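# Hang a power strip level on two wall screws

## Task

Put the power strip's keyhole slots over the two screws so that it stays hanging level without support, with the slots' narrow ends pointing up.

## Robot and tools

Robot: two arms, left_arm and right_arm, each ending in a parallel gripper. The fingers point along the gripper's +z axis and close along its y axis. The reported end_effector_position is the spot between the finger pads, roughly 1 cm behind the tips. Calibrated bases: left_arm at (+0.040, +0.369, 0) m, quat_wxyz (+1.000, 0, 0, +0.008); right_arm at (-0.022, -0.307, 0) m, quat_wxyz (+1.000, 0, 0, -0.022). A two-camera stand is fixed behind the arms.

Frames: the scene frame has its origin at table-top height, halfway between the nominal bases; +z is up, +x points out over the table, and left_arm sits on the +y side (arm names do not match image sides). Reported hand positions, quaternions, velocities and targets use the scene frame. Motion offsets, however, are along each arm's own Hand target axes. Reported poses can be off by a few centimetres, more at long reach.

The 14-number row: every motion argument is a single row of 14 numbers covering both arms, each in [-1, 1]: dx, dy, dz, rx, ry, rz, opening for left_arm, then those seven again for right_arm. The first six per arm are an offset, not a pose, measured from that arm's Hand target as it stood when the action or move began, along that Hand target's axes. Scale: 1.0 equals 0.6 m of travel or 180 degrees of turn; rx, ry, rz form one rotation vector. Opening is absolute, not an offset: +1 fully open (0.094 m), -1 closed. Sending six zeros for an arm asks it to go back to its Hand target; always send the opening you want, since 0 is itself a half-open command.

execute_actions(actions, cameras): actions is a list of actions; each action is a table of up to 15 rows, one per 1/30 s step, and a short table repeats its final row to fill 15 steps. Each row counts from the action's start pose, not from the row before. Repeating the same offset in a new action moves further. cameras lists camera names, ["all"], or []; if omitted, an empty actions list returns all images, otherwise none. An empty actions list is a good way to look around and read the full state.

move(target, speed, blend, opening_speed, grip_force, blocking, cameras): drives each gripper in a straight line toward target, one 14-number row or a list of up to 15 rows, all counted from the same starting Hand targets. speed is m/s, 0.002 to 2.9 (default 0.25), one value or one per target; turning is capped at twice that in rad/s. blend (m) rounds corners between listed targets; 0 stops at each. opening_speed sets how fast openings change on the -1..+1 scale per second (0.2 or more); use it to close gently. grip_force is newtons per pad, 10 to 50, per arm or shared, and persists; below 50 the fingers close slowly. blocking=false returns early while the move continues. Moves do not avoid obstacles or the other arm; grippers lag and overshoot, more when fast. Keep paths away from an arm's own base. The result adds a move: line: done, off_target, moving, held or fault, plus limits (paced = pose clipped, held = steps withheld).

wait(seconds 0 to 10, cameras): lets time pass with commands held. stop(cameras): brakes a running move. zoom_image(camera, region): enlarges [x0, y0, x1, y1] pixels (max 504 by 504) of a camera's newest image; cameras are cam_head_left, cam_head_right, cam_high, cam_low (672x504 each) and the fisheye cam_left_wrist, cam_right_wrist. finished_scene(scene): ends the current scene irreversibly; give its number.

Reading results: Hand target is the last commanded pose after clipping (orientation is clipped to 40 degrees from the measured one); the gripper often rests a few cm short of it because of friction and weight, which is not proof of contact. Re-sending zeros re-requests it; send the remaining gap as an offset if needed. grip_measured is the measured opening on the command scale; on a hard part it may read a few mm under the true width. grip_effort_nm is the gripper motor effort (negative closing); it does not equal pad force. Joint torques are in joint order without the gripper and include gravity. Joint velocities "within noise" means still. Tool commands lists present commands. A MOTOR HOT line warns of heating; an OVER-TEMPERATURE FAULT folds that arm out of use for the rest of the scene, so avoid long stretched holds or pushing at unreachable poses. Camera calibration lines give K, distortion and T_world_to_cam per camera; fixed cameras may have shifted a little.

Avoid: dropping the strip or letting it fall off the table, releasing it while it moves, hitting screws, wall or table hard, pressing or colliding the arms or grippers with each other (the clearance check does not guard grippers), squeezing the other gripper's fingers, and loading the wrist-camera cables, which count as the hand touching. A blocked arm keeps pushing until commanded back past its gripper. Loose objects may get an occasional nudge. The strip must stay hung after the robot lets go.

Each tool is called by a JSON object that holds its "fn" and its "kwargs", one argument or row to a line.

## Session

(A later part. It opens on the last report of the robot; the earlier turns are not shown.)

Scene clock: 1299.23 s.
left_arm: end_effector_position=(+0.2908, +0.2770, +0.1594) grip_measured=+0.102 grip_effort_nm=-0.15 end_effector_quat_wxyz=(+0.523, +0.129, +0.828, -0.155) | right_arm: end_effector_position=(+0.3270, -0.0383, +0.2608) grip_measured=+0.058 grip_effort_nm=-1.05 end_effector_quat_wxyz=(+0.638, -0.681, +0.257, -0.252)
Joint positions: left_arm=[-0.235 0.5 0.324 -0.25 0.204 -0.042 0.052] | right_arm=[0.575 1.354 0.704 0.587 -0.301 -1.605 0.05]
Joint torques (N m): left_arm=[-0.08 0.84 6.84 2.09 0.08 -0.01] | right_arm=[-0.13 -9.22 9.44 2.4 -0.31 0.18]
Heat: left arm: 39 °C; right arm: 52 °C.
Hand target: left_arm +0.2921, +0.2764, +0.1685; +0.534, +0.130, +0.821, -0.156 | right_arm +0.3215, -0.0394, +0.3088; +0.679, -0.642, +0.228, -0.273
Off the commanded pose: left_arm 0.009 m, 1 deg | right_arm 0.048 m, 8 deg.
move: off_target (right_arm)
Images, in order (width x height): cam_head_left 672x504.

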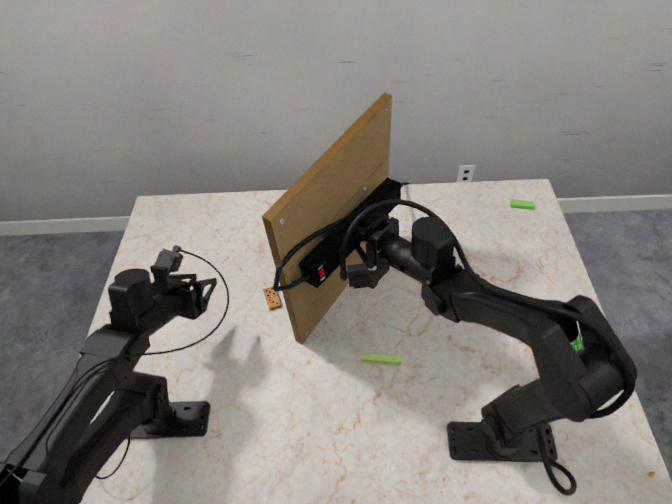

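{"fn": "move", "kwargs": {
  "target": [
    [0,0,0,0,0,0,0.1,0.002,-0.03,0.0,0.004,0,0.0,-0.5]
  ],
  "speed": 0.04,
  "cameras": ["cam_head_left"]
}}

{"fn": "zoom_image", "kwargs": {
  "camera": "cam_head_left",
  "region": [290, 150, 400, 260]
}}

Scene clock: 1306.33 s.
left_arm: end_effector_position=(+0.2908, +0.2770, +0.1594) grip_measured=+0.102 grip_effort_nm=-0.14 end_effector_quat_wxyz=(+0.523, +0.129, +0.828, -0.155) | right_arm: end_effector_position=(+0.3224, -0.0409, +0.2644) grip_measured=+0.058 grip_effort_nm=-1.05 end_effector_quat_wxyz=(+0.633, -0.685, +0.260, -0.248)
Joint positions: left_arm=[-0.235 0.5 0.324 -0.25 0.204 -0.042 0.052] | right_arm=[0.575 1.32 0.711 0.53 -0.302 -1.605 0.05]
Joint torques (N m): left_arm=[-0.08 0.83 6.89 2.09 0.07 0] | right_arm=[-0.54 -8.8 12.12 2.4 -0.31 0.22]
Heat: left arm: 39 °C; right arm: 52 °C.
Hand target: left_arm +0.2921, +0.2764, +0.1685; +0.534, +0.130, +0.821, -0.156 | right_arm +0.3211, -0.0407, +0.3268; +0.683, -0.638, +0.227, -0.274
Off the commanded pose: left_arm 0.009 m, 1 deg | right_arm 0.062 m, 9 deg.
move: off_target (right_arm)
Images, in order (width x height): cam_head_left 672x504.

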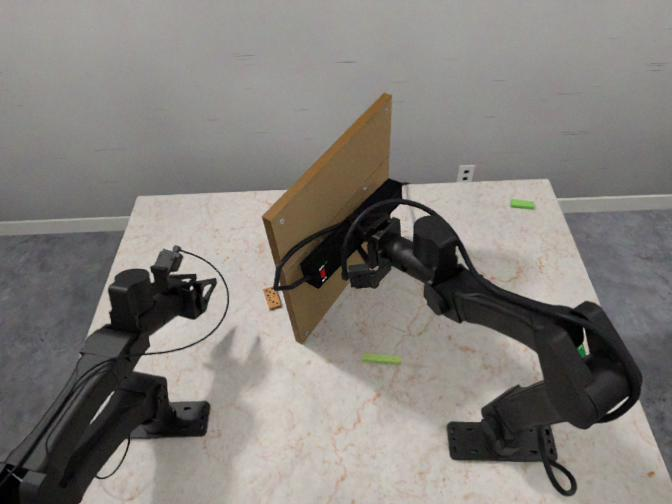

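Scaled by 4.582 from the camera's 672x504 image, which has a finer 960x720 frame.

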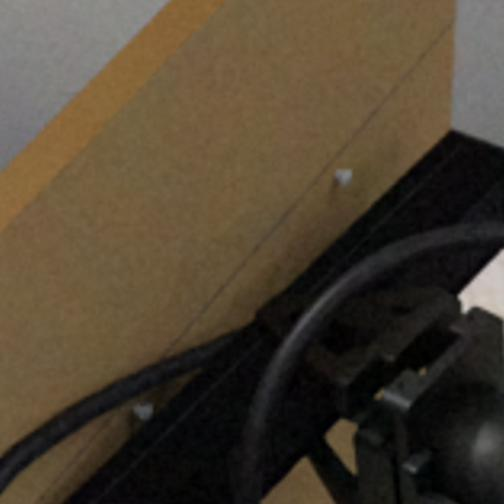

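{"fn": "move", "kwargs": {
  "target": [
    [0,0,0,0,0,0,0.1,0.004,-0.022,0.006,0.01,0,0.0,-0.5]
  ],
  "speed": 0.04
}}

Scene clock: 1318.57 s.
left_arm: end_effector_position=(+0.2908, +0.2770, +0.1594) grip_measured=+0.102 grip_effort_nm=-0.14 end_effector_quat_wxyz=(+0.523, +0.129, +0.828, -0.155) | right_arm: end_effector_position=(+0.3249, -0.0423, +0.2811) grip_measured=+0.058 grip_effort_nm=-1.05 end_effector_quat_wxyz=(+0.644, -0.674, +0.257, -0.254)
Joint positions: left_arm=[-0.235 0.5 0.324 -0.25 0.204 -0.042 0.052] | right_arm=[0.567 1.31 0.739 0.527 -0.307 -1.596 0.05]
Joint torques (N m): left_arm=[-0.02 0.85 6.82 2.08 0.06 0.01] | right_arm=[-0.06 -7.41 12.3 2.54 -0.31 0.22]
Heat: left arm: 39 °C; right arm: 53 °C.
Hand target: left_arm +0.2921, +0.2764, +0.1685; +0.534, +0.130, +0.821, -0.156 | right_arm +0.3240, -0.0401, +0.3404; +0.693, -0.627, +0.222, -0.277
Off the commanded pose: left_arm 0.009 m, 1 deg | right_arm 0.059 m, 9 deg.
move: off_target (right_arm)

{"fn": "move", "kwargs": {
  "target": [
    [0,0,0,0,0,0,0.1,0.008,0.004,0.018,0.008,0,0.0,-0.5]
  ],
  "speed": 0.03,
  "cameras": ["cam_head_left"]
}}

{"fn": "zoom_image", "kwargs": {
  "camera": "cam_head_left",
  "region": [285, 225, 345, 285]
}}

{"fn": "zoom_image", "kwargs": {
  "camera": "cam_head_left",
  "region": [345, 145, 405, 205]
}}

Scene clock: 1329.73 s.
left_arm: end_effector_position=(+0.2908, +0.2770, +0.1594) grip_measured=+0.102 grip_effort_nm=-0.15 end_effector_quat_wxyz=(+0.523, +0.129, +0.828, -0.155) | right_arm: end_effector_position=(+0.3305, -0.0401, +0.2872) grip_measured=+0.058 grip_effort_nm=-1.05 end_effector_quat_wxyz=(+0.654, -0.665, +0.252, -0.259)
Joint positions: left_arm=[-0.235 0.5 0.324 -0.25 0.204 -0.042 0.052] | right_arm=[0.563 1.337 0.751 0.575 -0.313 -1.588 0.05]
Joint torques (N m): left_arm=[-0.09 0.85 6.87 2.09 0.07 0.01] | right_arm=[-0.29 -4.89 12.57 2.73 -0.27 0.23]
Heat: left arm: 39 °C; right arm: 55 °C.
Hand target: left_arm +0.2921, +0.2764, +0.1685; +0.534, +0.130, +0.821, -0.156 | right_arm +0.3349, -0.0350, +0.3393; +0.701, -0.618, +0.219, -0.280
Off the commanded pose: left_arm 0.009 m, 1 deg | right_arm 0.053 m, 9 deg.
move: off_target (right_arm)
Images, in order (width x height): cam_head_left 672x504.

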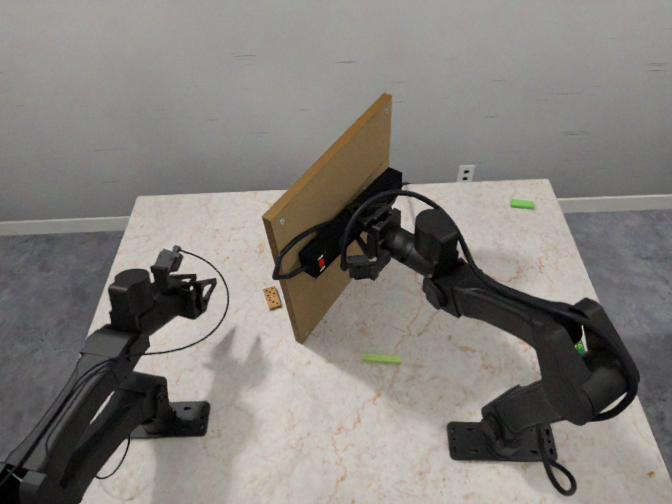

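Scaled by 8.400 from the camera's 672x504 image, which has a finer 960x720 frame.

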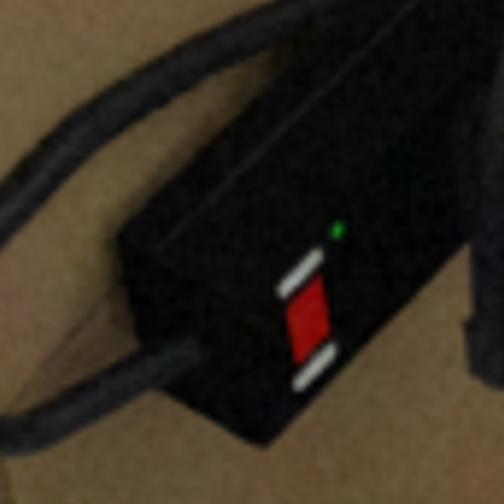

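Scaled by 8.400 from the camera's 672x504 image, which has a finer 960x720 frame.

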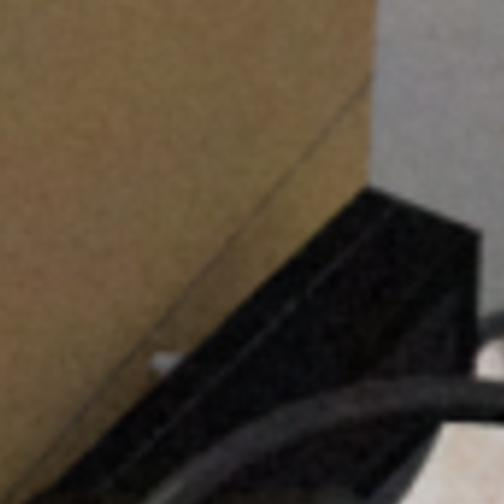

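{"fn": "move", "kwargs": {
  "target": [
    [0,0,0,0,0,0,0.1,0.006,0.022,0.006,0,0,0.0,-0.5]
  ],
  "speed": 0.03
}}

Scene clock: 1342.53 s.
left_arm: end_effector_position=(+0.2908, +0.2770, +0.1594) grip_measured=+0.102 grip_effort_nm=-0.14 end_effector_quat_wxyz=(+0.523, +0.129, +0.828, -0.155) | right_arm: end_effector_position=(+0.3369, -0.0377, +0.2856) grip_measured=+0.058 grip_effort_nm=-1.05 end_effector_quat_wxyz=(+0.663, -0.658, +0.245, -0.259)
Joint positions: left_arm=[-0.235 0.5 0.324 -0.25 0.204 -0.042 0.052] | right_arm=[0.553 1.382 0.751 0.645 -0.334 -1.581 0.05]
Joint torques (N m): left_arm=[-0.05 0.87 6.89 2.11 0.07 -0.01] | right_arm=[0.13 -4.85 11.34 2.63 -0.1 0.19]
Heat: left arm: 39 °C; right arm: 57 °C.
Hand target: left_arm +0.2921, +0.2764, +0.1685; +0.534, +0.130, +0.821, -0.156 | right_arm +0.3416, -0.0337, +0.3269; +0.701, -0.618, +0.219, -0.280
Off the commanded pose: left_arm 0.009 m, 1 deg | right_arm 0.042 m, 7 deg.
move: off_target (right_arm)

{"fn": "move", "kwargs": {
  "target": [
    [0,0,0,0,0,0,0.1,-0.004,0.015,0.012,-0.004,0.01,0.0,-0.5]
  ],
  "speed": 0.03,
  "cameras": ["cam_head_left"]
}}

{"fn": "zoom_image", "kwargs": {
  "camera": "cam_head_left",
  "region": [285, 225, 345, 285]
}}

{"fn": "zoom_image", "kwargs": {
  "camera": "cam_head_left",
  "region": [345, 145, 405, 205]
}}

Scene clock: 1355.00 s.
left_arm: end_effector_position=(+0.2908, +0.2770, +0.1594) grip_measured=+0.102 grip_effort_nm=-0.15 end_effector_quat_wxyz=(+0.523, +0.129, +0.828, -0.155) | right_arm: end_effector_position=(+0.3403, -0.0361, +0.2868) grip_measured=+0.057 grip_effort_nm=-1.05 end_effector_quat_wxyz=(+0.666, -0.650, +0.247, -0.268)
Joint positions: left_arm=[-0.235 0.5 0.324 -0.25 0.204 -0.042 0.052] | right_arm=[0.562 1.4 0.751 0.682 -0.307 -1.58 0.05]
Joint torques (N m): left_arm=[0.01 0.9 6.87 2.09 0.07 -0.02] | right_arm=[1.94 -3.9 11.73 2.43 0.39 0.14]
Heat: left arm: 39 °C; right arm: 56 °C.
Hand target: left_arm +0.2921, +0.2764, +0.1685; +0.534, +0.130, +0.821, -0.156 | right_arm +0.3457, -0.0261, +0.3189; +0.694, -0.618, +0.232, -0.289
Off the commanded pose: left_arm 0.009 m, 1 deg | right_arm 0.034 m, 6 deg.
move: off_target (right_arm)
Images, in order (width x height): cam_head_left 672x504.

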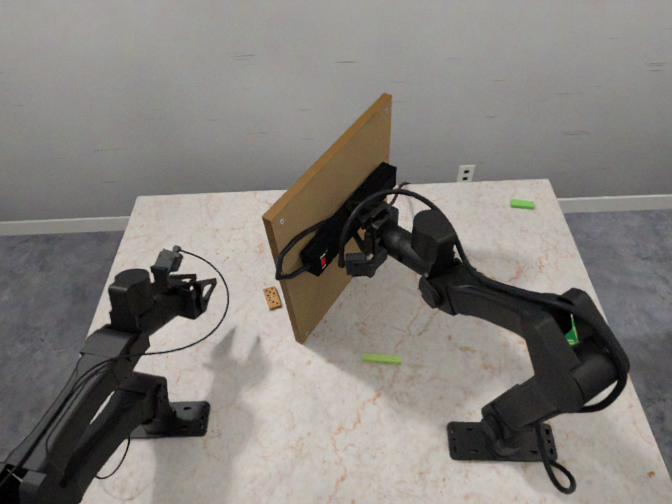

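Scaled by 8.400 from the camera's 672x504 image, which has a finer 960x720 frame.

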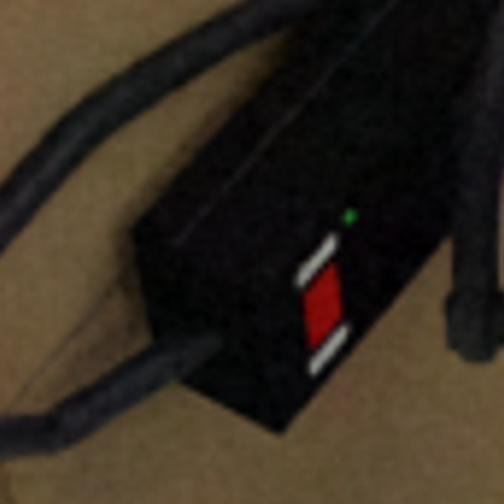

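Scaled by 8.400 from the camera's 672x504 image, which has a finer 960x720 frame.

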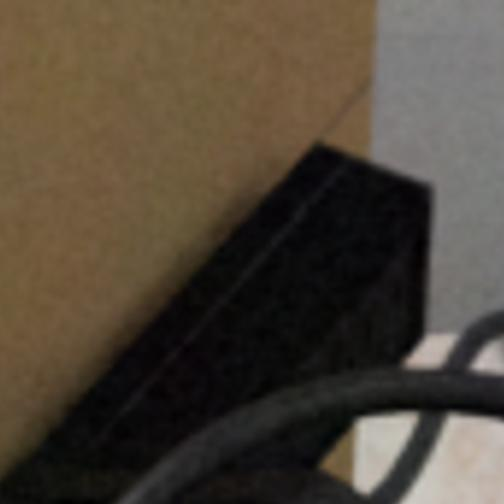

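{"fn": "move", "kwargs": {
  "target": [
    [0,0,0,0,0,0,0.1,-0.012,0.012,-0.018,-0.006,0,0.0,-0.5],
    [0,0,0,0,0,0,0.1,-0.012,0.016,0.004,-0.006,0,0.0,-0.5]
  ],
  "speed": 0.03,
  "cameras": ["cam_head_left"]
}}

{"fn": "zoom_image", "kwargs": {
  "camera": "cam_head_left",
  "region": [285, 225, 345, 285]
}}

{"fn": "zoom_image", "kwargs": {
  "camera": "cam_head_left",
  "region": [345, 145, 405, 205]
}}

Scene clock: 1370.27 s.
left_arm: end_effector_position=(+0.2908, +0.2770, +0.1594) grip_measured=+0.102 grip_effort_nm=-0.14 end_effector_quat_wxyz=(+0.523, +0.129, +0.828, -0.155) | right_arm: end_effector_position=(+0.3408, -0.0349, +0.2864) grip_measured=+0.057 grip_effort_nm=-1.05 end_effector_quat_wxyz=(+0.665, -0.645, +0.254, -0.277)
Joint positions: left_arm=[-0.235 0.5 0.324 -0.25 0.204 -0.042 0.052] | right_arm=[0.58 1.403 0.745 0.698 -0.265 -1.58 0.05]
Joint torques (N m): left_arm=[-0.05 0.83 6.86 2.1 0.08 -0.01] | right_arm=[2.61 -2.92 11.73 2.31 0.23 0.03]
Heat: left arm: 39 °C; right arm: 56 °C.
Hand target: left_arm +0.2921, +0.2764, +0.1685; +0.534, +0.130, +0.821, -0.156 | right_arm +0.3431, -0.0187, +0.3096; +0.688, -0.624, +0.234, -0.286
Off the commanded pose: left_arm 0.009 m, 1 deg | right_arm 0.028 m, 4 deg.
move: off_target (right_arm)
Images, in order (width x height): cam_head_left 672x504.

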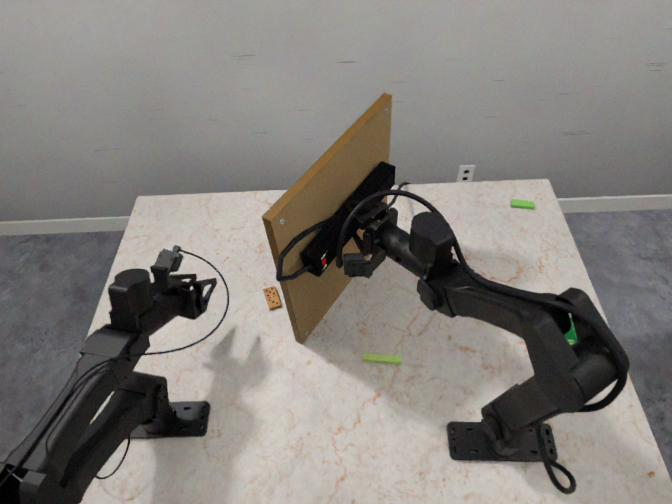

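Scaled by 8.400 from the camera's 672x504 image, which has a finer 960x720 frame.

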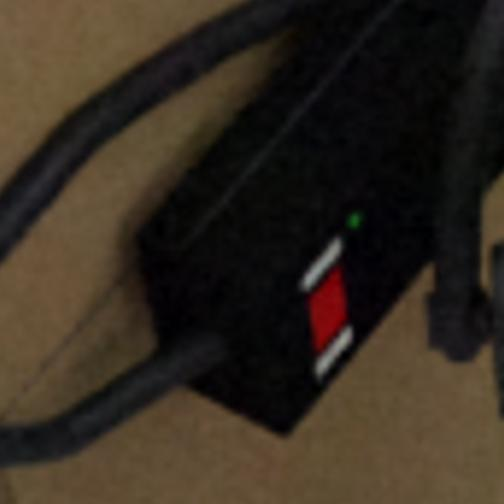

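Scaled by 8.400 from the camera's 672x504 image, which has a finer 960x720 frame.

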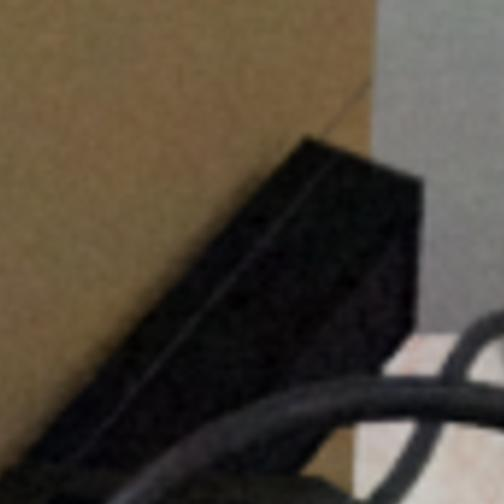

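{"fn": "move", "kwargs": {
  "target": [
    [0,0,0,0,0,0,0.1,-0.0,0.0,-0.04,0,0,0.0,-0.5],
    [0,0,0,0,0,0,0.1,-0.014,0.006,-0.035,-0.006,0,0.0,-0.5]
  ],
  "speed": 0.03
}}

Scene clock: 1381.83 s.
left_arm: end_effector_position=(+0.2908, +0.2770, +0.1594) grip_measured=+0.102 grip_effort_nm=-0.14 end_effector_quat_wxyz=(+0.523, +0.129, +0.828, -0.155) | right_arm: end_effector_position=(+0.3358, -0.0342, +0.2659) grip_measured=+0.056 grip_effort_nm=-1.05 end_effector_quat_wxyz=(+0.646, -0.659, +0.270, -0.274)
Joint positions: left_arm=[-0.235 0.5 0.324 -0.25 0.204 -0.042 0.052] | right_arm=[0.605 1.396 0.708 0.674 -0.219 -1.586 0.05]
Joint torques (N m): left_arm=[-0.12 0.87 6.89 2.1 0.05 -0.03] | right_arm=[1.61 -9.13 8.49 2.3 -0.26 0.04]
Heat: left arm: 39 °C; right arm: 53 °C.
Hand target: left_arm +0.2921, +0.2764, +0.1685; +0.534, +0.130, +0.821, -0.156 | right_arm +0.3231, -0.0279, +0.3034; +0.682, -0.631, +0.237, -0.284
Off the commanded pose: left_arm 0.009 m, 1 deg | right_arm 0.040 m, 7 deg.
move: off_target (right_arm)

{"fn": "move", "kwargs": {
  "target": [
    [0,0,0,0,0,0,0.1,-0.003,-0.025,-0.012,0.006,-0.01,0.0,-0.5]
  ],
  "speed": 0.03
}}

{"fn": "move", "kwargs": {
  "target": [
    [0,0,0,0,0,0,0.1,0,-0.015,-0.0,0.006,0,0.0,-0.5]
  ],
  "speed": 0.03,
  "cameras": ["cam_head_left"]
}}

{"fn": "zoom_image", "kwargs": {
  "camera": "cam_head_left",
  "region": [285, 225, 345, 285]
}}

{"fn": "zoom_image", "kwargs": {
  "camera": "cam_head_left",
  "region": [345, 145, 405, 205]
}}

Scene clock: 1394.30 s.
left_arm: end_effector_position=(+0.2908, +0.2770, +0.1594) grip_measured=+0.102 grip_effort_nm=-0.14 end_effector_quat_wxyz=(+0.523, +0.129, +0.828, -0.155) | right_arm: end_effector_position=(+0.3256, -0.0329, +0.2721) grip_measured=+0.056 grip_effort_nm=-1.05 end_effector_quat_wxyz=(+0.650, -0.665, +0.259, -0.262)
Joint positions: left_arm=[-0.235 0.5 0.324 -0.25 0.204 -0.042 0.052] | right_arm=[0.605 1.355 0.708 0.628 -0.256 -1.587 0.05]
Joint torques (N m): left_arm=[-0.12 0.87 6.79 2.1 0.07 -0.01] | right_arm=[0.09 -9.22 8.92 2.4 -0.35 0.1]
Heat: left arm: 39 °C; right arm: 52 °C.
Hand target: left_arm +0.2921, +0.2764, +0.1685; +0.534, +0.130, +0.821, -0.156 | right_arm +0.3155, -0.0326, +0.3176; +0.692, -0.629, +0.223, -0.276
Off the commanded pose: left_arm 0.009 m, 1 deg | right_arm 0.047 m, 8 deg.
move: off_target (right_arm)

Scene clock: 1395.00 s.
left_arm: end_effector_position=(+0.2908, +0.2770, +0.1594) grip_measured=+0.102 grip_effort_nm=-0.15 end_effector_quat_wxyz=(+0.523, +0.129, +0.828, -0.155) | right_arm: end_effector_position=(+0.3242, -0.0336, +0.2753) grip_measured=+0.056 grip_effort_nm=-1.05 end_effector_quat_wxyz=(+0.652, -0.663, +0.257, -0.263)
Joint positions: left_arm=[-0.235 0.5 0.324 -0.25 0.204 -0.042 0.052] | right_arm=[0.605 1.345 0.708 0.624 -0.257 -1.587 0.05]
Joint torques (N m): left_arm=[-0.01 0.77 6.93 2.09 0.08 -0.01] | right_arm=[0.16 -9.4 9.84 2.43 -0.35 0.14]
Heat: left arm: 39 °C; right arm: 52 °C.
Hand target: left_arm +0.2921, +0.2764, +0.1685; +0.534, +0.130, +0.821, -0.156 | right_arm +0.3146, -0.0331, +0.3265; +0.698, -0.622, +0.221, -0.278
Off the commanded pose: left_arm 0.009 m, 1 deg | right_arm 0.052 m, 8 deg.
move: off_target (right_arm)
Images, in order (width x height): cam_head_left 672x504.

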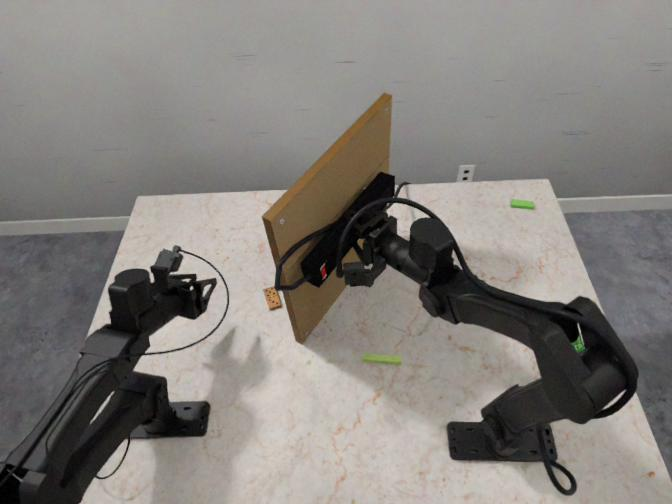

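Scaled by 8.400 from the camera's 672x504 image, which has a finer 960x720 frame.

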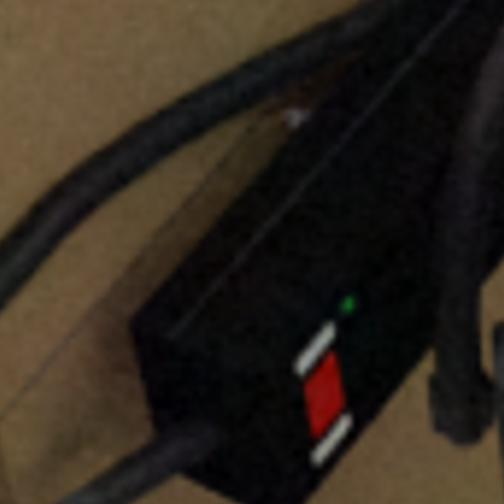

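Scaled by 8.400 from the camera's 672x504 image, which has a finer 960x720 frame.

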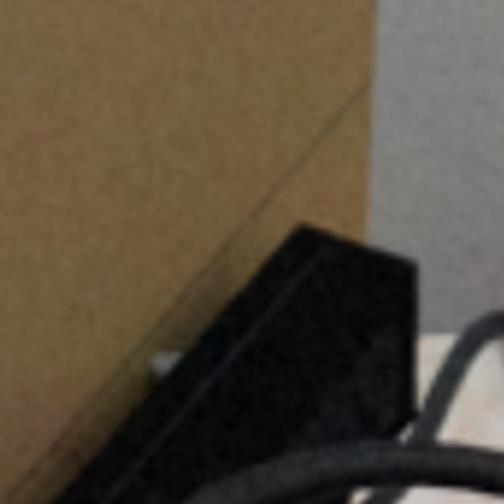

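{"fn": "move", "kwargs": {
  "target": [
    [0,0,0,0,0,0,0.1,0.013,-0.012,0.006,0.004,0,0.0,-0.5]
  ],
  "speed": 0.03
}}

Scene clock: 1407.80 s.
left_arm: end_effector_position=(+0.2908, +0.2770, +0.1594) grip_measured=+0.102 grip_effort_nm=-0.14 end_effector_quat_wxyz=(+0.523, +0.129, +0.828, -0.155) | right_arm: end_effector_position=(+0.3262, -0.0374, +0.2749) grip_measured=+0.056 grip_effort_nm=-1.05 end_effector_quat_wxyz=(+0.652, -0.665, +0.256, -0.260)
Joint positions: left_arm=[-0.235 0.5 0.324 -0.25 0.204 -0.042 0.052] | right_arm=[0.585 1.345 0.708 0.622 -0.284 -1.587 0.05]
Joint torques (N m): left_arm=[-0.03 0.83 6.82 2.11 0.06 -0.02] | right_arm=[-0.29 -8.64 11.74 2.41 -0.32 0.18]
Heat: left arm: 39 °C; right arm: 53 °C.
Hand target: left_arm +0.2921, +0.2764, +0.1685; +0.534, +0.130, +0.821, -0.156 | right_arm +0.3220, -0.0361, +0.3344; +0.701, -0.618, +0.219, -0.280
Off the commanded pose: left_arm 0.009 m, 1 deg | right_arm 0.060 m, 9 deg.
move: off_target (right_arm)

{"fn": "wait", "kwargs": {
  "seconds": 0.2,
  "cameras": ["cam_head_left"]
}}

{"fn": "zoom_image", "kwargs": {
  "camera": "cam_head_left",
  "region": [265, 125, 425, 285]
}}

Scene clock: 1435.07 s.
left_arm: end_effector_position=(+0.2908, +0.2770, +0.1594) grip_measured=+0.102 grip_effort_nm=-0.15 end_effector_quat_wxyz=(+0.523, +0.129, +0.828, -0.155) | right_arm: end_effector_position=(+0.3262, -0.0374, +0.2749) grip_measured=+0.056 grip_effort_nm=-1.05 end_effector_quat_wxyz=(+0.652, -0.665, +0.256, -0.260)
Joint positions: left_arm=[-0.235 0.5 0.324 -0.25 0.204 -0.042 0.052] | right_arm=[0.585 1.345 0.708 0.622 -0.284 -1.587 0.05]
Joint torques (N m): left_arm=[0.01 0.9 6.83 2.09 0.05 -0.01] | right_arm=[-0.34 -8.73 11.82 2.41 -0.37 0.24]
Heat: left arm: 39 °C; right arm: 55 °C.
Hand target: left_arm +0.2921, +0.2764, +0.1685; +0.534, +0.130, +0.821, -0.156 | right_arm +0.3220, -0.0361, +0.3344; +0.701, -0.618, +0.219, -0.280
Tool commands: left_gripper/opening=+0.1 right_gripper/opening=-0.5
Off the commanded pose: left_arm 0.009 m, 1 deg | right_arm 0.060 m, 9 deg.
wait: 0.20 s; at rest from the start
Images, in order (width x height): cam_head_left 672x504.

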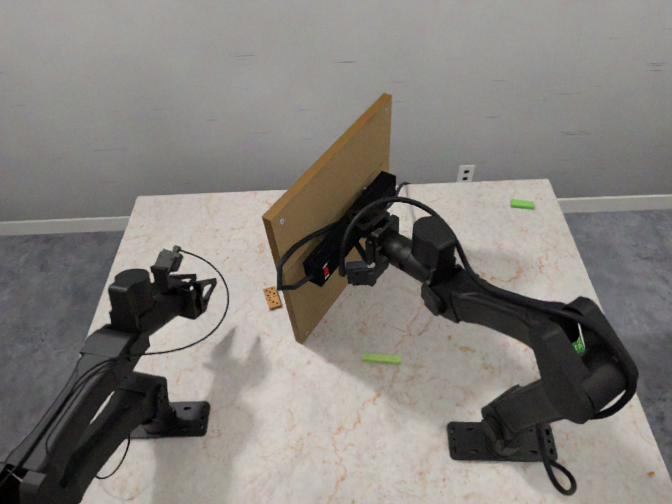

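Scaled by 3.150 from the camera's 672x504 image, which has a finer 960x720 frame.

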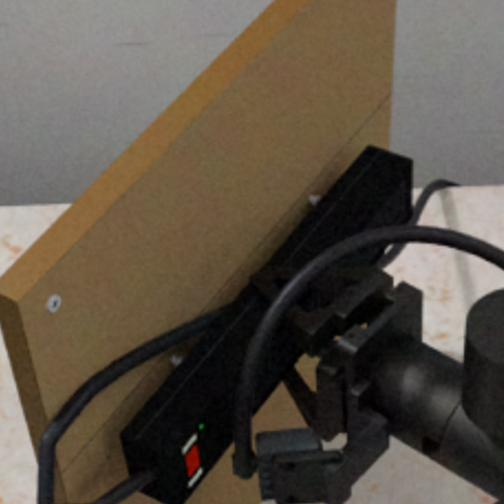

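{"fn": "move", "kwargs": {
  "target": [0,0,0,0,0,0,0.1,0.01,-0.025,0,0,0,0,-0.5],
  "speed": 0.03
}}

Scene clock: 1442.50 s.
left_arm: end_effector_position=(+0.2908, +0.2770, +0.1594) grip_measured=+0.102 grip_effort_nm=-0.15 end_effector_quat_wxyz=(+0.523, +0.129, +0.828, -0.155) | right_arm: end_effector_position=(+0.3305, -0.0416, +0.2868) grip_measured=+0.056 grip_effort_nm=-1.05 end_effector_quat_wxyz=(+0.652, -0.665, +0.258, -0.258)
Joint positions: left_arm=[-0.235 0.5 0.324 -0.25 0.204 -0.042 0.052] | right_arm=[0.563 1.331 0.753 0.559 -0.307 -1.584 0.05]
Joint torques (N m): left_arm=[-0.06 0.84 6.82 2.09 0.06 -0.02] | right_arm=[-0.14 -9.14 12.21 2.44 -0.34 0.25]
Heat: left arm: 39 °C; right arm: 56 °C.
Hand target: left_arm +0.2921, +0.2764, +0.1685; +0.534, +0.130, +0.821, -0.156 | right_arm +0.3247, -0.0413, +0.3495; +0.701, -0.618, +0.219, -0.280
Off the commanded pose: left_arm 0.009 m, 1 deg | right_arm 0.063 m, 9 deg.
move: off_target (right_arm)

{"fn": "move", "kwargs": {
  "target": [0,0,0,0,0,0,0.1,0,0,0.03,0,0,0,-0.5],
  "speed": 0.03,
  "cameras": ["cam_head_left"]
}}

{"fn": "zoom_image", "kwargs": {
  "camera": "cam_head_left",
  "region": [285, 225, 345, 285]
}}

{"fn": "zoom_image", "kwargs": {
  "camera": "cam_head_left",
  "region": [345, 145, 405, 205]
}}

Scene clock: 1452.20 s.
left_arm: end_effector_position=(+0.2908, +0.2770, +0.1594) grip_measured=+0.102 grip_effort_nm=-0.15 end_effector_quat_wxyz=(+0.523, +0.129, +0.828, -0.155) | right_arm: end_effector_position=(+0.3381, -0.0379, +0.3060) grip_measured=+0.056 grip_effort_nm=-1.05 end_effector_quat_wxyz=(+0.661, -0.655, +0.251, -0.266)
Joint positions: left_arm=[-0.235 0.5 0.324 -0.25 0.204 -0.042 0.052] | right_arm=[0.563 1.35 0.812 0.554 -0.303 -1.584 0.05]
Joint torques (N m): left_arm=[-0.06 0.84 6.79 2.09 0.08 -0.01] | right_arm=[1.29 -5.33 12.49 2.51 -0.16 0.23]
Heat: left arm: 39 °C; right arm: 55 °C.
Hand target: left_arm +0.2921, +0.2764, +0.1685; +0.534, +0.130, +0.821, -0.156 | right_arm +0.3365, -0.0279, +0.3520; +0.701, -0.618, +0.219, -0.280
Off the commanded pose: left_arm 0.009 m, 1 deg | right_arm 0.047 m, 7 deg.
move: off_target (right_arm)
Images, in order (width x height): cam_head_left 672x504.

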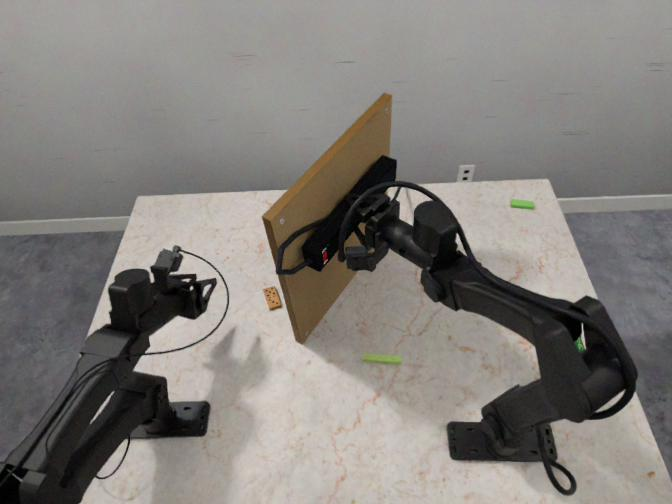

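Scaled by 8.400 from the camera's 672x504 image, which has a finer 960x720 frame.

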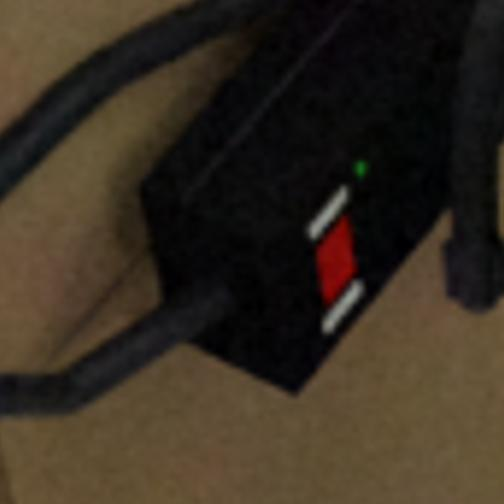

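Scaled by 8.400 from the camera's 672x504 image, which has a finer 960x720 frame.

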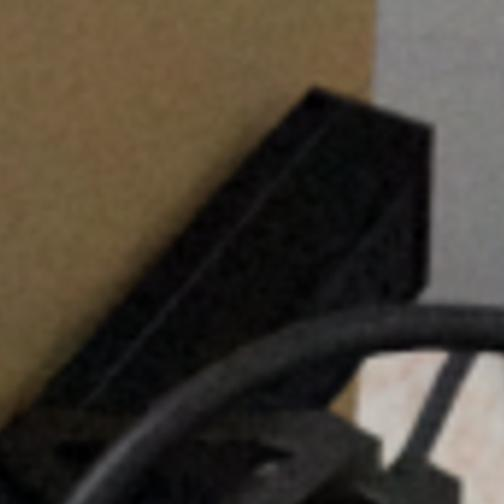

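{"fn": "move", "kwargs": {
  "target": [0,0,0,0,0,0,0.1,-0.005,0.05,-0.008,0,0,0,-0.5],
  "speed": 0.03
}}

Scene clock: 1469.20 s.
left_arm: end_effector_position=(+0.2908, +0.2770, +0.1594) grip_measured=+0.102 grip_effort_nm=-0.14 end_effector_quat_wxyz=(+0.523, +0.129, +0.828, -0.155) | right_arm: end_effector_position=(+0.3400, -0.0355, +0.2999) grip_measured=+0.056 grip_effort_nm=-1.05 end_effector_quat_wxyz=(+0.671, -0.643, +0.243, -0.276)
Joint positions: left_arm=[-0.235 0.5 0.324 -0.25 0.204 -0.042 0.052] | right_arm=[0.568 1.387 0.773 0.669 -0.295 -1.583 0.05]
Joint torques (N m): left_arm=[-0.1 0.96 6.89 2.11 0.07 -0.02] | right_arm=[1.47 -4.75 8.27 2.61 -0.18 0.19]
Heat: left arm: 39 °C; right arm: 57 °C.
Hand target: left_arm +0.2921, +0.2764, +0.1685; +0.534, +0.130, +0.821, -0.156 | right_arm +0.3347, -0.0270, +0.3215; +0.701, -0.618, +0.219, -0.280
Off the commanded pose: left_arm 0.009 m, 1 deg | right_arm 0.024 m, 5 deg.
move: off_target (right_arm)

{"fn": "move", "kwargs": {
  "target": [0,0,0,0,0,0,0.1,-0.003,0.03,-0.025,0,0,0,-0.5],
  "speed": 0.03
}}

Scene clock: 1475.00 s.
left_arm: end_effector_position=(+0.2908, +0.2770, +0.1594) grip_measured=+0.102 grip_effort_nm=-0.15 end_effector_quat_wxyz=(+0.523, +0.129, +0.828, -0.155) | right_arm: end_effector_position=(+0.3317, -0.0403, +0.2732) grip_measured=+0.056 grip_effort_nm=-1.05 end_effector_quat_wxyz=(+0.667, -0.649, +0.247, -0.272)
Joint positions: left_arm=[-0.235 0.5 0.324 -0.25 0.204 -0.042 0.052] | right_arm=[0.568 1.387 0.677 0.748 -0.295 -1.582 0.05]
Joint torques (N m): left_arm=[-0.08 0.83 6.86 2.09 0.08 -0.01] | right_arm=[0.66 -5.63 7.99 2.66 -0.29 0.2]
Heat: left arm: 39 °C; right arm: 56 °C.
Hand target: left_arm +0.2921, +0.2764, +0.1685; +0.534, +0.130, +0.821, -0.156 | right_arm +0.3258, -0.0355, +0.3015; +0.701, -0.618, +0.219, -0.280
Off the commanded pose: left_arm 0.009 m, 1 deg | right_arm 0.029 m, 6 deg.
move: off_target (right_arm)

{"fn": "move", "kwargs": {
  "target": [0,0,0,0,0,0,0.1,0,-0.055,0,0,0,0,-0.5],
  "speed": 0.03
}}

Scene clock: 1484.77 s.
left_arm: end_effector_position=(+0.2908, +0.2770, +0.1594) grip_measured=+0.102 grip_effort_nm=-0.15 end_effector_quat_wxyz=(+0.523, +0.129, +0.828, -0.155) | right_arm: end_effector_position=(+0.3287, -0.0420, +0.2734) grip_measured=+0.056 grip_effort_nm=-1.05 end_effector_quat_wxyz=(+0.652, -0.663, +0.259, -0.260)
Joint positions: left_arm=[-0.235 0.5 0.324 -0.25 0.204 -0.042 0.052] | right_arm=[0.568 1.345 0.702 0.628 -0.295 -1.582 0.05]
Joint torques (N m): left_arm=[-0.05 0.81 6.86 2.08 0.06 -0.01] | right_arm=[0.5 -9.2 11.81 2.4 -0.31 0.19]
Heat: left arm: 39 °C; right arm: 57 °C.
Hand target: left_arm +0.2921, +0.2764, +0.1685; +0.534, +0.130, +0.821, -0.156 | right_arm +0.3218, -0.0382, +0.3341; +0.701, -0.618, +0.219, -0.280
Off the commanded pose: left_arm 0.009 m, 1 deg | right_arm 0.061 m, 9 deg.
move: off_target (right_arm)

{"fn": "move", "kwargs": {
  "target": [0,0,0,0,0,0,0.1,0,-0.035,0,0,0,0,-0.5],
  "speed": 0.03
}}

{"fn": "move", "kwargs": {
  "target": [0,0,0,0,0,0,0.1,0,0,0.022,0,0,0,-0.5],
  "speed": 0.03
}}

Scene clock: 1490.77 s.
left_arm: end_effector_position=(+0.2908, +0.2770, +0.1594) grip_measured=+0.102 grip_effort_nm=-0.15 end_effector_quat_wxyz=(+0.523, +0.129, +0.828, -0.155) | right_arm: end_effector_position=(+0.3274, -0.0427, +0.2910) grip_measured=+0.056 grip_effort_nm=-1.05 end_effector_quat_wxyz=(+0.650, -0.666, +0.261, -0.258)
Joint positions: left_arm=[-0.235 0.5 0.324 -0.25 0.204 -0.042 0.052] | right_arm=[0.568 1.308 0.758 0.527 -0.295 -1.582 0.05]
Joint torques (N m): left_arm=[-0.03 0.87 6.9 2.09 0.06 -0.01] | right_arm=[0.53 -8.88 12.12 2.42 -0.29 0.18]
Heat: left arm: 39 °C; right arm: 56 °C.
Hand target: left_arm +0.2921, +0.2764, +0.1685; +0.534, +0.130, +0.821, -0.156 | right_arm +0.3191, -0.0399, +0.3550; +0.701, -0.618, +0.219, -0.280
Off the commanded pose: left_arm 0.009 m, 1 deg | right_arm 0.064 m, 10 deg.
move: off_target (right_arm)

Scene clock: 1491.93 s.
left_arm: end_effector_position=(+0.2908, +0.2770, +0.1594) grip_measured=+0.102 grip_effort_nm=-0.15 end_effector_quat_wxyz=(+0.523, +0.129, +0.828, -0.155) | right_arm: end_effector_position=(+0.3305, -0.0401, +0.3100) grip_measured=+0.056 grip_effort_nm=-1.05 end_effector_quat_wxyz=(+0.660, -0.655, +0.254, -0.267)
Joint positions: left_arm=[-0.235 0.5 0.324 -0.25 0.204 -0.042 0.052] | right_arm=[0.572 1.311 0.802 0.522 -0.289 -1.582 0.05]
Joint torques (N m): left_arm=[-0.02 0.91 6.86 2.09 0.05 -0.01] | right_arm=[1.26 -5.07 12.51 2.49 -0.23 0.16]
Heat: left arm: 39 °C; right arm: 56 °C.
Hand target: left_arm +0.2921, +0.2764, +0.1685; +0.534, +0.130, +0.821, -0.156 | right_arm +0.3278, -0.0300, +0.3567; +0.701, -0.618, +0.219, -0.280
Off the commanded pose: left_arm 0.009 m, 1 deg | right_arm 0.048 m, 8 deg.
move: off_target (right_arm)

{"fn": "move", "kwargs": {
  "target": [
    [0,0,0,0,0,0,0.1,0.003,0,0.012,0,0,0,-0.5],
    [0,0,0,0,0,0,0.1,0.003,0.05,0.014,0,0,0,-0.5],
    [0,0,0,0,0,0,0.1,0.003,0.07,0.016,0,0,0,-0.5]
  ],
  "speed": 0.02,
  "blend": 0.003,
  "cameras": ["cam_head_left"]
}}

{"fn": "zoom_image", "kwargs": {
  "camera": "cam_head_left",
  "region": [285, 225, 345, 285]
}}

{"fn": "zoom_image", "kwargs": {
  "camera": "cam_head_left",
  "region": [345, 145, 405, 205]
}}

Scene clock: 1503.00 s.
left_arm: end_effector_position=(+0.2908, +0.2770, +0.1594) grip_measured=+0.102 grip_effort_nm=-0.15 end_effector_quat_wxyz=(+0.523, +0.129, +0.828, -0.155) | right_arm: end_effector_position=(+0.3385, -0.0339, +0.3053) grip_measured=+0.056 grip_effort_nm=-1.05 end_effector_quat_wxyz=(+0.680, -0.635, +0.237, -0.281)
Joint positions: left_arm=[-0.235 0.5 0.324 -0.25 0.204 -0.042 0.052] | right_arm=[0.575 1.39 0.768 0.707 -0.289 -1.581 0.05]
Joint torques (N m): left_arm=[-0.06 0.84 6.84 2.1 0.06 -0.03] | right_arm=[1.66 -1.69 9.73 2.5 -0.1 0.18]
Heat: left arm: 39 °C; right arm: 56 °C.
Hand target: left_arm +0.2921, +0.2764, +0.1685; +0.534, +0.130, +0.821, -0.156 | right_arm +0.3405, -0.0208, +0.3167; +0.701, -0.618, +0.219, -0.280
Off the commanded pose: left_arm 0.009 m, 1 deg | right_arm 0.018 m, 4 deg.
move: off_target (right_arm)
Images, in order (width x height): cam_head_left 672x504.

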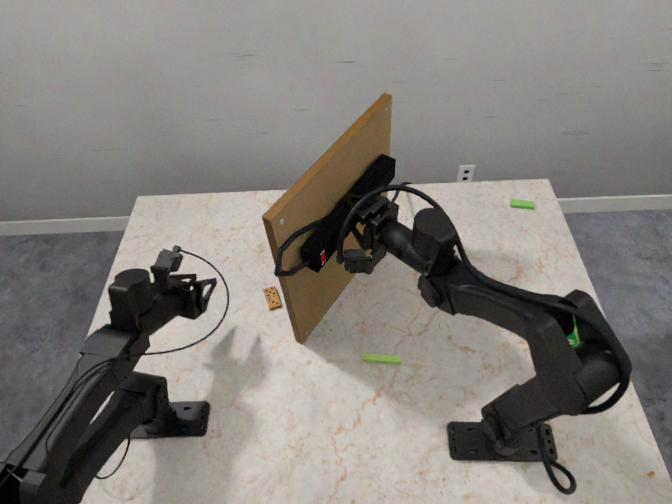

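Scaled by 8.400 from the camera's 672x504 image, which has a finer 960x720 frame.

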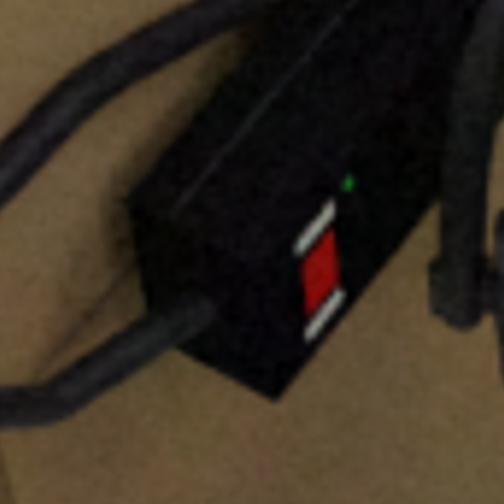

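Scaled by 8.400 from the camera's 672x504 image, which has a finer 960x720 frame.

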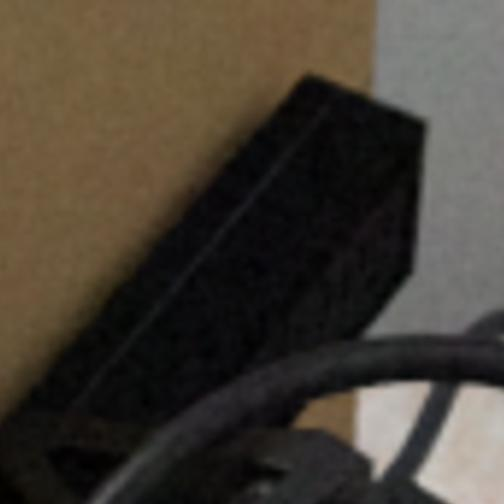

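{"fn": "move", "kwargs": {
  "target": [0,0,0,0,0,0,0.1,-0.008,0.022,-0.002,0,0,0.01,-0.5],
  "speed": 0.02
}}

{"fn": "move", "kwargs": {
  "target": [0,0,0,0,0,0,0.1,0,0.02,-0.002,0,0,0,-0.5],
  "speed": 0.02
}}

Scene clock: 1512.63 s.
left_arm: end_effector_position=(+0.2908, +0.2770, +0.1594) grip_measured=+0.102 grip_effort_nm=-0.15 end_effector_quat_wxyz=(+0.523, +0.129, +0.828, -0.155) | right_arm: end_effector_position=(+0.3380, -0.0350, +0.3038) grip_measured=+0.056 grip_effort_nm=-1.05 end_effector_quat_wxyz=(+0.695, -0.617, +0.236, -0.284)
Joint positions: left_arm=[-0.235 0.5 0.324 -0.25 0.204 -0.042 0.052] | right_arm=[0.575 1.413 0.732 0.814 -0.285 -1.556 0.05]
Joint torques (N m): left_arm=[-0.1 0.87 6.89 2.1 0.07 -0.02] | right_arm=[2.7 -1.7 9.44 2.09 0.05 0.23]
Heat: left arm: 39 °C; right arm: 57 °C.
Hand target: left_arm +0.2921, +0.2764, +0.1685; +0.534, +0.130, +0.821, -0.156 | right_arm +0.3378, -0.0174, +0.3033; +0.706, -0.614, +0.229, -0.269
Off the commanded pose: left_arm 0.009 m, 1 deg | right_arm 0.018 m, 2 deg.
move: off_target (right_arm)

Scene clock: 1513.67 s.
left_arm: end_effector_position=(+0.2908, +0.2770, +0.1594) grip_measured=+0.102 grip_effort_nm=-0.14 end_effector_quat_wxyz=(+0.523, +0.129, +0.828, -0.155) | right_arm: end_effector_position=(+0.3370, -0.0354, +0.3022) grip_measured=+0.056 grip_effort_nm=-1.05 end_effector_quat_wxyz=(+0.705, -0.605, +0.227, -0.292)
Joint positions: left_arm=[-0.235 0.5 0.324 -0.25 0.204 -0.042 0.052] | right_arm=[0.577 1.438 0.702 0.908 -0.283 -1.556 0.05]
Joint torques (N m): left_arm=[-0.12 0.84 6.84 2.1 0.06 -0.03] | right_arm=[2.74 -1.62 9.16 1.68 -0.01 0.21]
Heat: left arm: 39 °C; right arm: 57 °C.
Hand target: left_arm +0.2921, +0.2764, +0.1685; +0.534, +0.130, +0.821, -0.156 | right_arm +0.3382, -0.0171, +0.2913; +0.706, -0.614, +0.229, -0.269
Off the commanded pose: left_arm 0.009 m, 1 deg | right_arm 0.021 m, 3 deg.
move: off_target (right_arm)

{"fn": "move", "kwargs": {
  "target": [0,0,0,0,0,0,0.1,-0.004,0.012,-0.014,0,0,0,-0.5],
  "speed": 0.02
}}

{"fn": "move", "kwargs": {
  "target": [0,0,0,0,0,0,0.1,0,0.0,0.002,0,0,0,-0.5],
  "speed": 0.02
}}

Scene clock: 1525.93 s.
left_arm: end_effector_position=(+0.2908, +0.2770, +0.1594) grip_measured=+0.102 grip_effort_nm=-0.15 end_effector_quat_wxyz=(+0.523, +0.129, +0.828, -0.155) | right_arm: end_effector_position=(+0.3346, -0.0346, +0.2962) grip_measured=+0.056 grip_effort_nm=-1.05 end_effector_quat_wxyz=(+0.706, -0.602, +0.228, -0.294)
Joint positions: left_arm=[-0.235 0.5 0.324 -0.25 0.204 -0.042 0.052] | right_arm=[0.587 1.448 0.677 0.949 -0.267 -1.556 0.05]
Joint torques (N m): left_arm=[0.01 0.83 6.83 2.09 0.05 -0.01] | right_arm=[1.98 -3.03 7.3 1.66 -0.14 0.19]
Heat: left arm: 39 °C; right arm: 54 °C.
Hand target: left_arm +0.2921, +0.2764, +0.1685; +0.534, +0.130, +0.821, -0.156 | right_arm +0.3316, -0.0210, +0.2828; +0.706, -0.614, +0.229, -0.269
Off the commanded pose: left_arm 0.009 m, 1 deg | right_arm 0.019 m, 3 deg.
move: off_target (right_arm)

Scene clock: 1526.63 s.
left_arm: end_effector_position=(+0.2908, +0.2770, +0.1594) grip_measured=+0.102 grip_effort_nm=-0.14 end_effector_quat_wxyz=(+0.523, +0.129, +0.828, -0.155) | right_arm: end_effector_position=(+0.3364, -0.0354, +0.2930) grip_measured=+0.056 grip_effort_nm=-1.05 end_effector_quat_wxyz=(+0.703, -0.603, +0.233, -0.296)
Joint positions: left_arm=[-0.235 0.5 0.324 -0.25 0.204 -0.042 0.052] | right_arm=[0.587 1.454 0.675 0.949 -0.258 -1.556 0.05]
Joint torques (N m): left_arm=[-0.06 0.88 6.84 2.1 0.05 -0.01] | right_arm=[1.96 -3.17 7.84 1.63 -0.25 0.19]
Heat: left arm: 39 °C; right arm: 54 °C.
Hand target: left_arm +0.2921, +0.2764, +0.1685; +0.534, +0.130, +0.821, -0.156 | right_arm +0.3323, -0.0201, +0.2832; +0.706, -0.614, +0.229, -0.269
Off the commanded pose: left_arm 0.009 m, 1 deg | right_arm 0.019 m, 3 deg.
move: off_target (right_arm)

{"fn": "move", "kwargs": {
  "target": [0,0,0,0,0,0,0.1,-0.006,0.012,0.004,0,0,0,-0.5],
  "speed": 0.02
}}

{"fn": "move", "kwargs": {
  "target": [0,0,0,0,0,0,0.1,-0.004,0.008,0.0,0,0,0,-0.5],
  "speed": 0.02,
  "cameras": ["cam_head_left"]
}}

{"fn": "zoom_image", "kwargs": {
  "camera": "cam_head_left",
  "region": [285, 225, 345, 285]
}}

{"fn": "zoom_image", "kwargs": {
  "camera": "cam_head_left",
  "region": [345, 145, 405, 205]
}}

Scene clock: 1535.60 s.
left_arm: end_effector_position=(+0.2908, +0.2770, +0.1594) grip_measured=+0.102 grip_effort_nm=-0.15 end_effector_quat_wxyz=(+0.523, +0.129, +0.828, -0.155) | right_arm: end_effector_position=(+0.3362, -0.0350, +0.2917) grip_measured=+0.056 grip_effort_nm=-1.05 end_effector_quat_wxyz=(+0.707, -0.596, +0.234, -0.302)
Joint positions: left_arm=[-0.235 0.5 0.324 -0.25 0.204 -0.042 0.052] | right_arm=[0.596 1.469 0.662 0.994 -0.237 -1.556 0.05]
Joint torques (N m): left_arm=[-0.05 0.8 6.84 2.1 0.06 -0.01] | right_arm=[2.58 -2.5 7.95 1.51 -0.3 0.18]
Heat: left arm: 39 °C; right arm: 52 °C.
Hand target: left_arm +0.2921, +0.2764, +0.1685; +0.534, +0.130, +0.821, -0.156 | right_arm +0.3320, -0.0153, +0.2762; +0.706, -0.614, +0.229, -0.269
Off the commanded pose: left_arm 0.009 m, 1 deg | right_arm 0.025 m, 4 deg.
move: off_target (right_arm)

Scene clock: 1536.43 s.
left_arm: end_effector_position=(+0.2908, +0.2770, +0.1594) grip_measured=+0.102 grip_effort_nm=-0.14 end_effector_quat_wxyz=(+0.523, +0.129, +0.828, -0.155) | right_arm: end_effector_position=(+0.3358, -0.0350, +0.2910) grip_measured=+0.056 grip_effort_nm=-1.05 end_effector_quat_wxyz=(+0.710, -0.590, +0.234, -0.306)
Joint positions: left_arm=[-0.235 0.5 0.324 -0.25 0.204 -0.042 0.052] | right_arm=[0.601 1.48 0.653 1.028 -0.225 -1.555 0.05]
Joint torques (N m): left_arm=[-0.08 0.84 6.9 2.11 0.08 -0.02] | right_arm=[2.66 -2.5 7.66 1.44 -0.41 0.14]
Heat: left arm: 39 °C; right arm: 52 °C.
Hand target: left_arm +0.2921, +0.2764, +0.1685; +0.534, +0.130, +0.821, -0.156 | right_arm +0.3307, -0.0132, +0.2714; +0.706, -0.614, +0.229, -0.269
Off the commanded pose: left_arm 0.009 m, 1 deg | right_arm 0.030 m, 5 deg.
move: off_target (right_arm)
Images, in order (width x height): cam_head_left 672x504.

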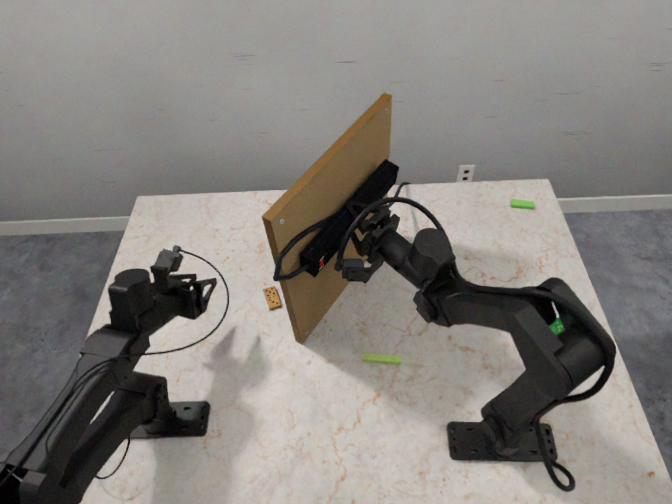

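Scaled by 8.400 from the camera's 672x504 image, which has a finer 960x720 frame.

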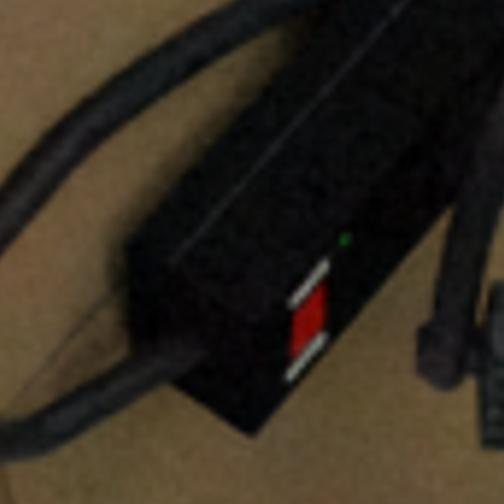

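Scaled by 8.400 from the camera's 672x504 image, which has a finer 960x720 frame.

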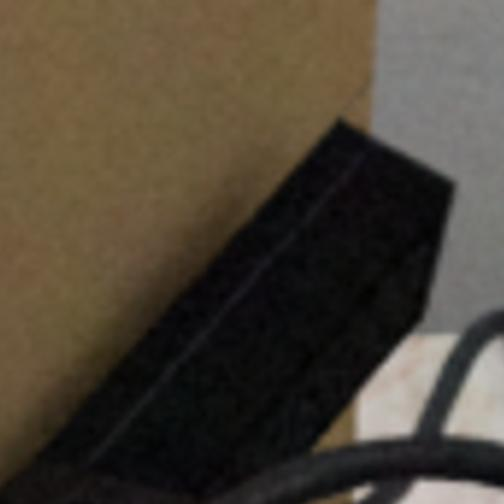

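{"fn": "move", "kwargs": {
  "target": [0,0,0,0,0,0,0.1,-0.004,-0.02,-0.04,-0.065,-0.015,0,-0.5],
  "speed": 0.04
}}

Scene clock: 1549.73 s.
left_arm: end_effector_position=(+0.2908, +0.2770, +0.1594) grip_measured=+0.102 grip_effort_nm=-0.15 end_effector_quat_wxyz=(+0.523, +0.129, +0.828, -0.155) | right_arm: end_effector_position=(+0.3130, -0.0369, +0.2239) grip_measured=+0.056 grip_effort_nm=-1.05 end_effector_quat_wxyz=(-0.595, +0.724, -0.280, +0.208)
Joint positions: left_arm=[-0.235 0.5 0.324 -0.25 0.204 -0.042 0.052] | right_arm=[0.591 1.334 0.691 0.425 -0.311 -1.607 0.05]
Joint torques (N m): left_arm=[-0.05 0.84 6.78 2.09 0.08 -0.01] | right_arm=[-0.12 -8.84 11.64 2.28 -0.53 0.03]
Heat: left arm: 39 °C; right arm: 51 °C.
Hand target: left_arm +0.2921, +0.2764, +0.1685; +0.534, +0.130, +0.821, -0.156 | right_arm +0.3120, -0.0307, +0.2799; -0.645, +0.689, -0.238, +0.229
Off the commanded pose: left_arm 0.009 m, 1 deg | right_arm 0.056 m, 9 deg.
move: off_target (right_arm)

{"fn": "move", "kwargs": {
  "target": [0,0,0,0,0,0,0.1,0.005,-0.11,0,0.035,0,0,-0.5],
  "speed": 0.06
}}

Scene clock: 1556.47 s.
left_arm: end_effector_position=(+0.2908, +0.2770, +0.1594) grip_measured=+0.102 grip_effort_nm=-0.15 end_effector_quat_wxyz=(+0.523, +0.129, +0.828, -0.155) | right_arm: end_effector_position=(+0.3211, -0.0320, +0.2832) grip_measured=+0.056 grip_effort_nm=-1.05 end_effector_quat_wxyz=(-0.628, +0.698, -0.264, +0.223)
Joint positions: left_arm=[-0.235 0.5 0.324 -0.25 0.204 -0.042 0.052] | right_arm=[0.585 1.308 0.821 0.367 -0.325 -1.588 0.05]
Joint torques (N m): left_arm=[0.01 0.87 6.84 2.09 0.05 -0.02] | right_arm=[-0.16 -8.57 12.41 2.45 -0.46 0.22]
Heat: left arm: 39 °C; right arm: 52 °C.
Hand target: left_arm +0.2921, +0.2764, +0.1685; +0.534, +0.130, +0.821, -0.156 | right_arm +0.3165, -0.0289, +0.3458; -0.681, +0.653, -0.225, +0.242
Off the commanded pose: left_arm 0.009 m, 1 deg | right_arm 0.063 m, 9 deg.
move: off_target (right_arm)

{"fn": "move", "kwargs": {
  "target": [0,0,0,0,0,0,0.1,0.021,-0.015,-0.01,0.036,0,0,-0.5],
  "speed": 0.04
}}

Scene clock: 1566.07 s.
left_arm: end_effector_position=(+0.2908, +0.2770, +0.1594) grip_measured=+0.102 grip_effort_nm=-0.14 end_effector_quat_wxyz=(+0.523, +0.129, +0.828, -0.155) | right_arm: end_effector_position=(+0.3268, -0.0426, +0.3261) grip_measured=+0.056 grip_effort_nm=-1.05 end_effector_quat_wxyz=(+0.684, -0.644, +0.239, -0.245)
Joint positions: left_arm=[-0.235 0.5 0.324 -0.25 0.204 -0.042 0.052] | right_arm=[0.537 1.302 0.817 0.545 -0.378 -1.536 0.05]
Joint torques (N m): left_arm=[-0.06 0.92 6.83 2.1 0.07 -0.01] | right_arm=[-0.09 -5.04 8.44 2.66 -0.32 0.26]
Heat: left arm: 39 °C; right arm: 54 °C.
Hand target: left_arm +0.2921, +0.2764, +0.1685; +0.534, +0.130, +0.821, -0.156 | right_arm +0.3222, -0.0418, +0.3547; +0.717, -0.613, +0.211, -0.255
Off the commanded pose: left_arm 0.009 m, 1 deg | right_arm 0.029 m, 6 deg.
move: off_target (right_arm)

{"fn": "move", "kwargs": {
  "target": [0,0,0,0,0,0,0.1,0.002,0.058,0.016,-0.018,0,0,-0.5],
  "speed": 0.04
}}

Scene clock: 1572.73 s.
left_arm: end_effector_position=(+0.2908, +0.2770, +0.1594) grip_measured=+0.102 grip_effort_nm=-0.15 end_effector_quat_wxyz=(+0.523, +0.129, +0.828, -0.155) | right_arm: end_effector_position=(+0.3374, -0.0368, +0.2978) grip_measured=+0.056 grip_effort_nm=-1.05 end_effector_quat_wxyz=(+0.671, -0.658, +0.248, -0.237)
Joint positions: left_arm=[-0.235 0.5 0.324 -0.25 0.204 -0.042 0.052] | right_arm=[0.537 1.372 0.798 0.587 -0.379 -1.545 0.05]
Joint torques (N m): left_arm=[0.01 0.8 6.9 2.09 0.08 -0.01] | right_arm=[1.09 -5.37 7.98 2.63 -0.2 0.07]
Heat: left arm: 39 °C; right arm: 55 °C.
Hand target: left_arm +0.2921, +0.2764, +0.1685; +0.534, +0.130, +0.821, -0.156 | right_arm +0.3328, -0.0309, +0.3219; +0.700, -0.633, +0.218, -0.249
Off the commanded pose: left_arm 0.009 m, 1 deg | right_arm 0.025 m, 6 deg.
move: off_target (right_arm)


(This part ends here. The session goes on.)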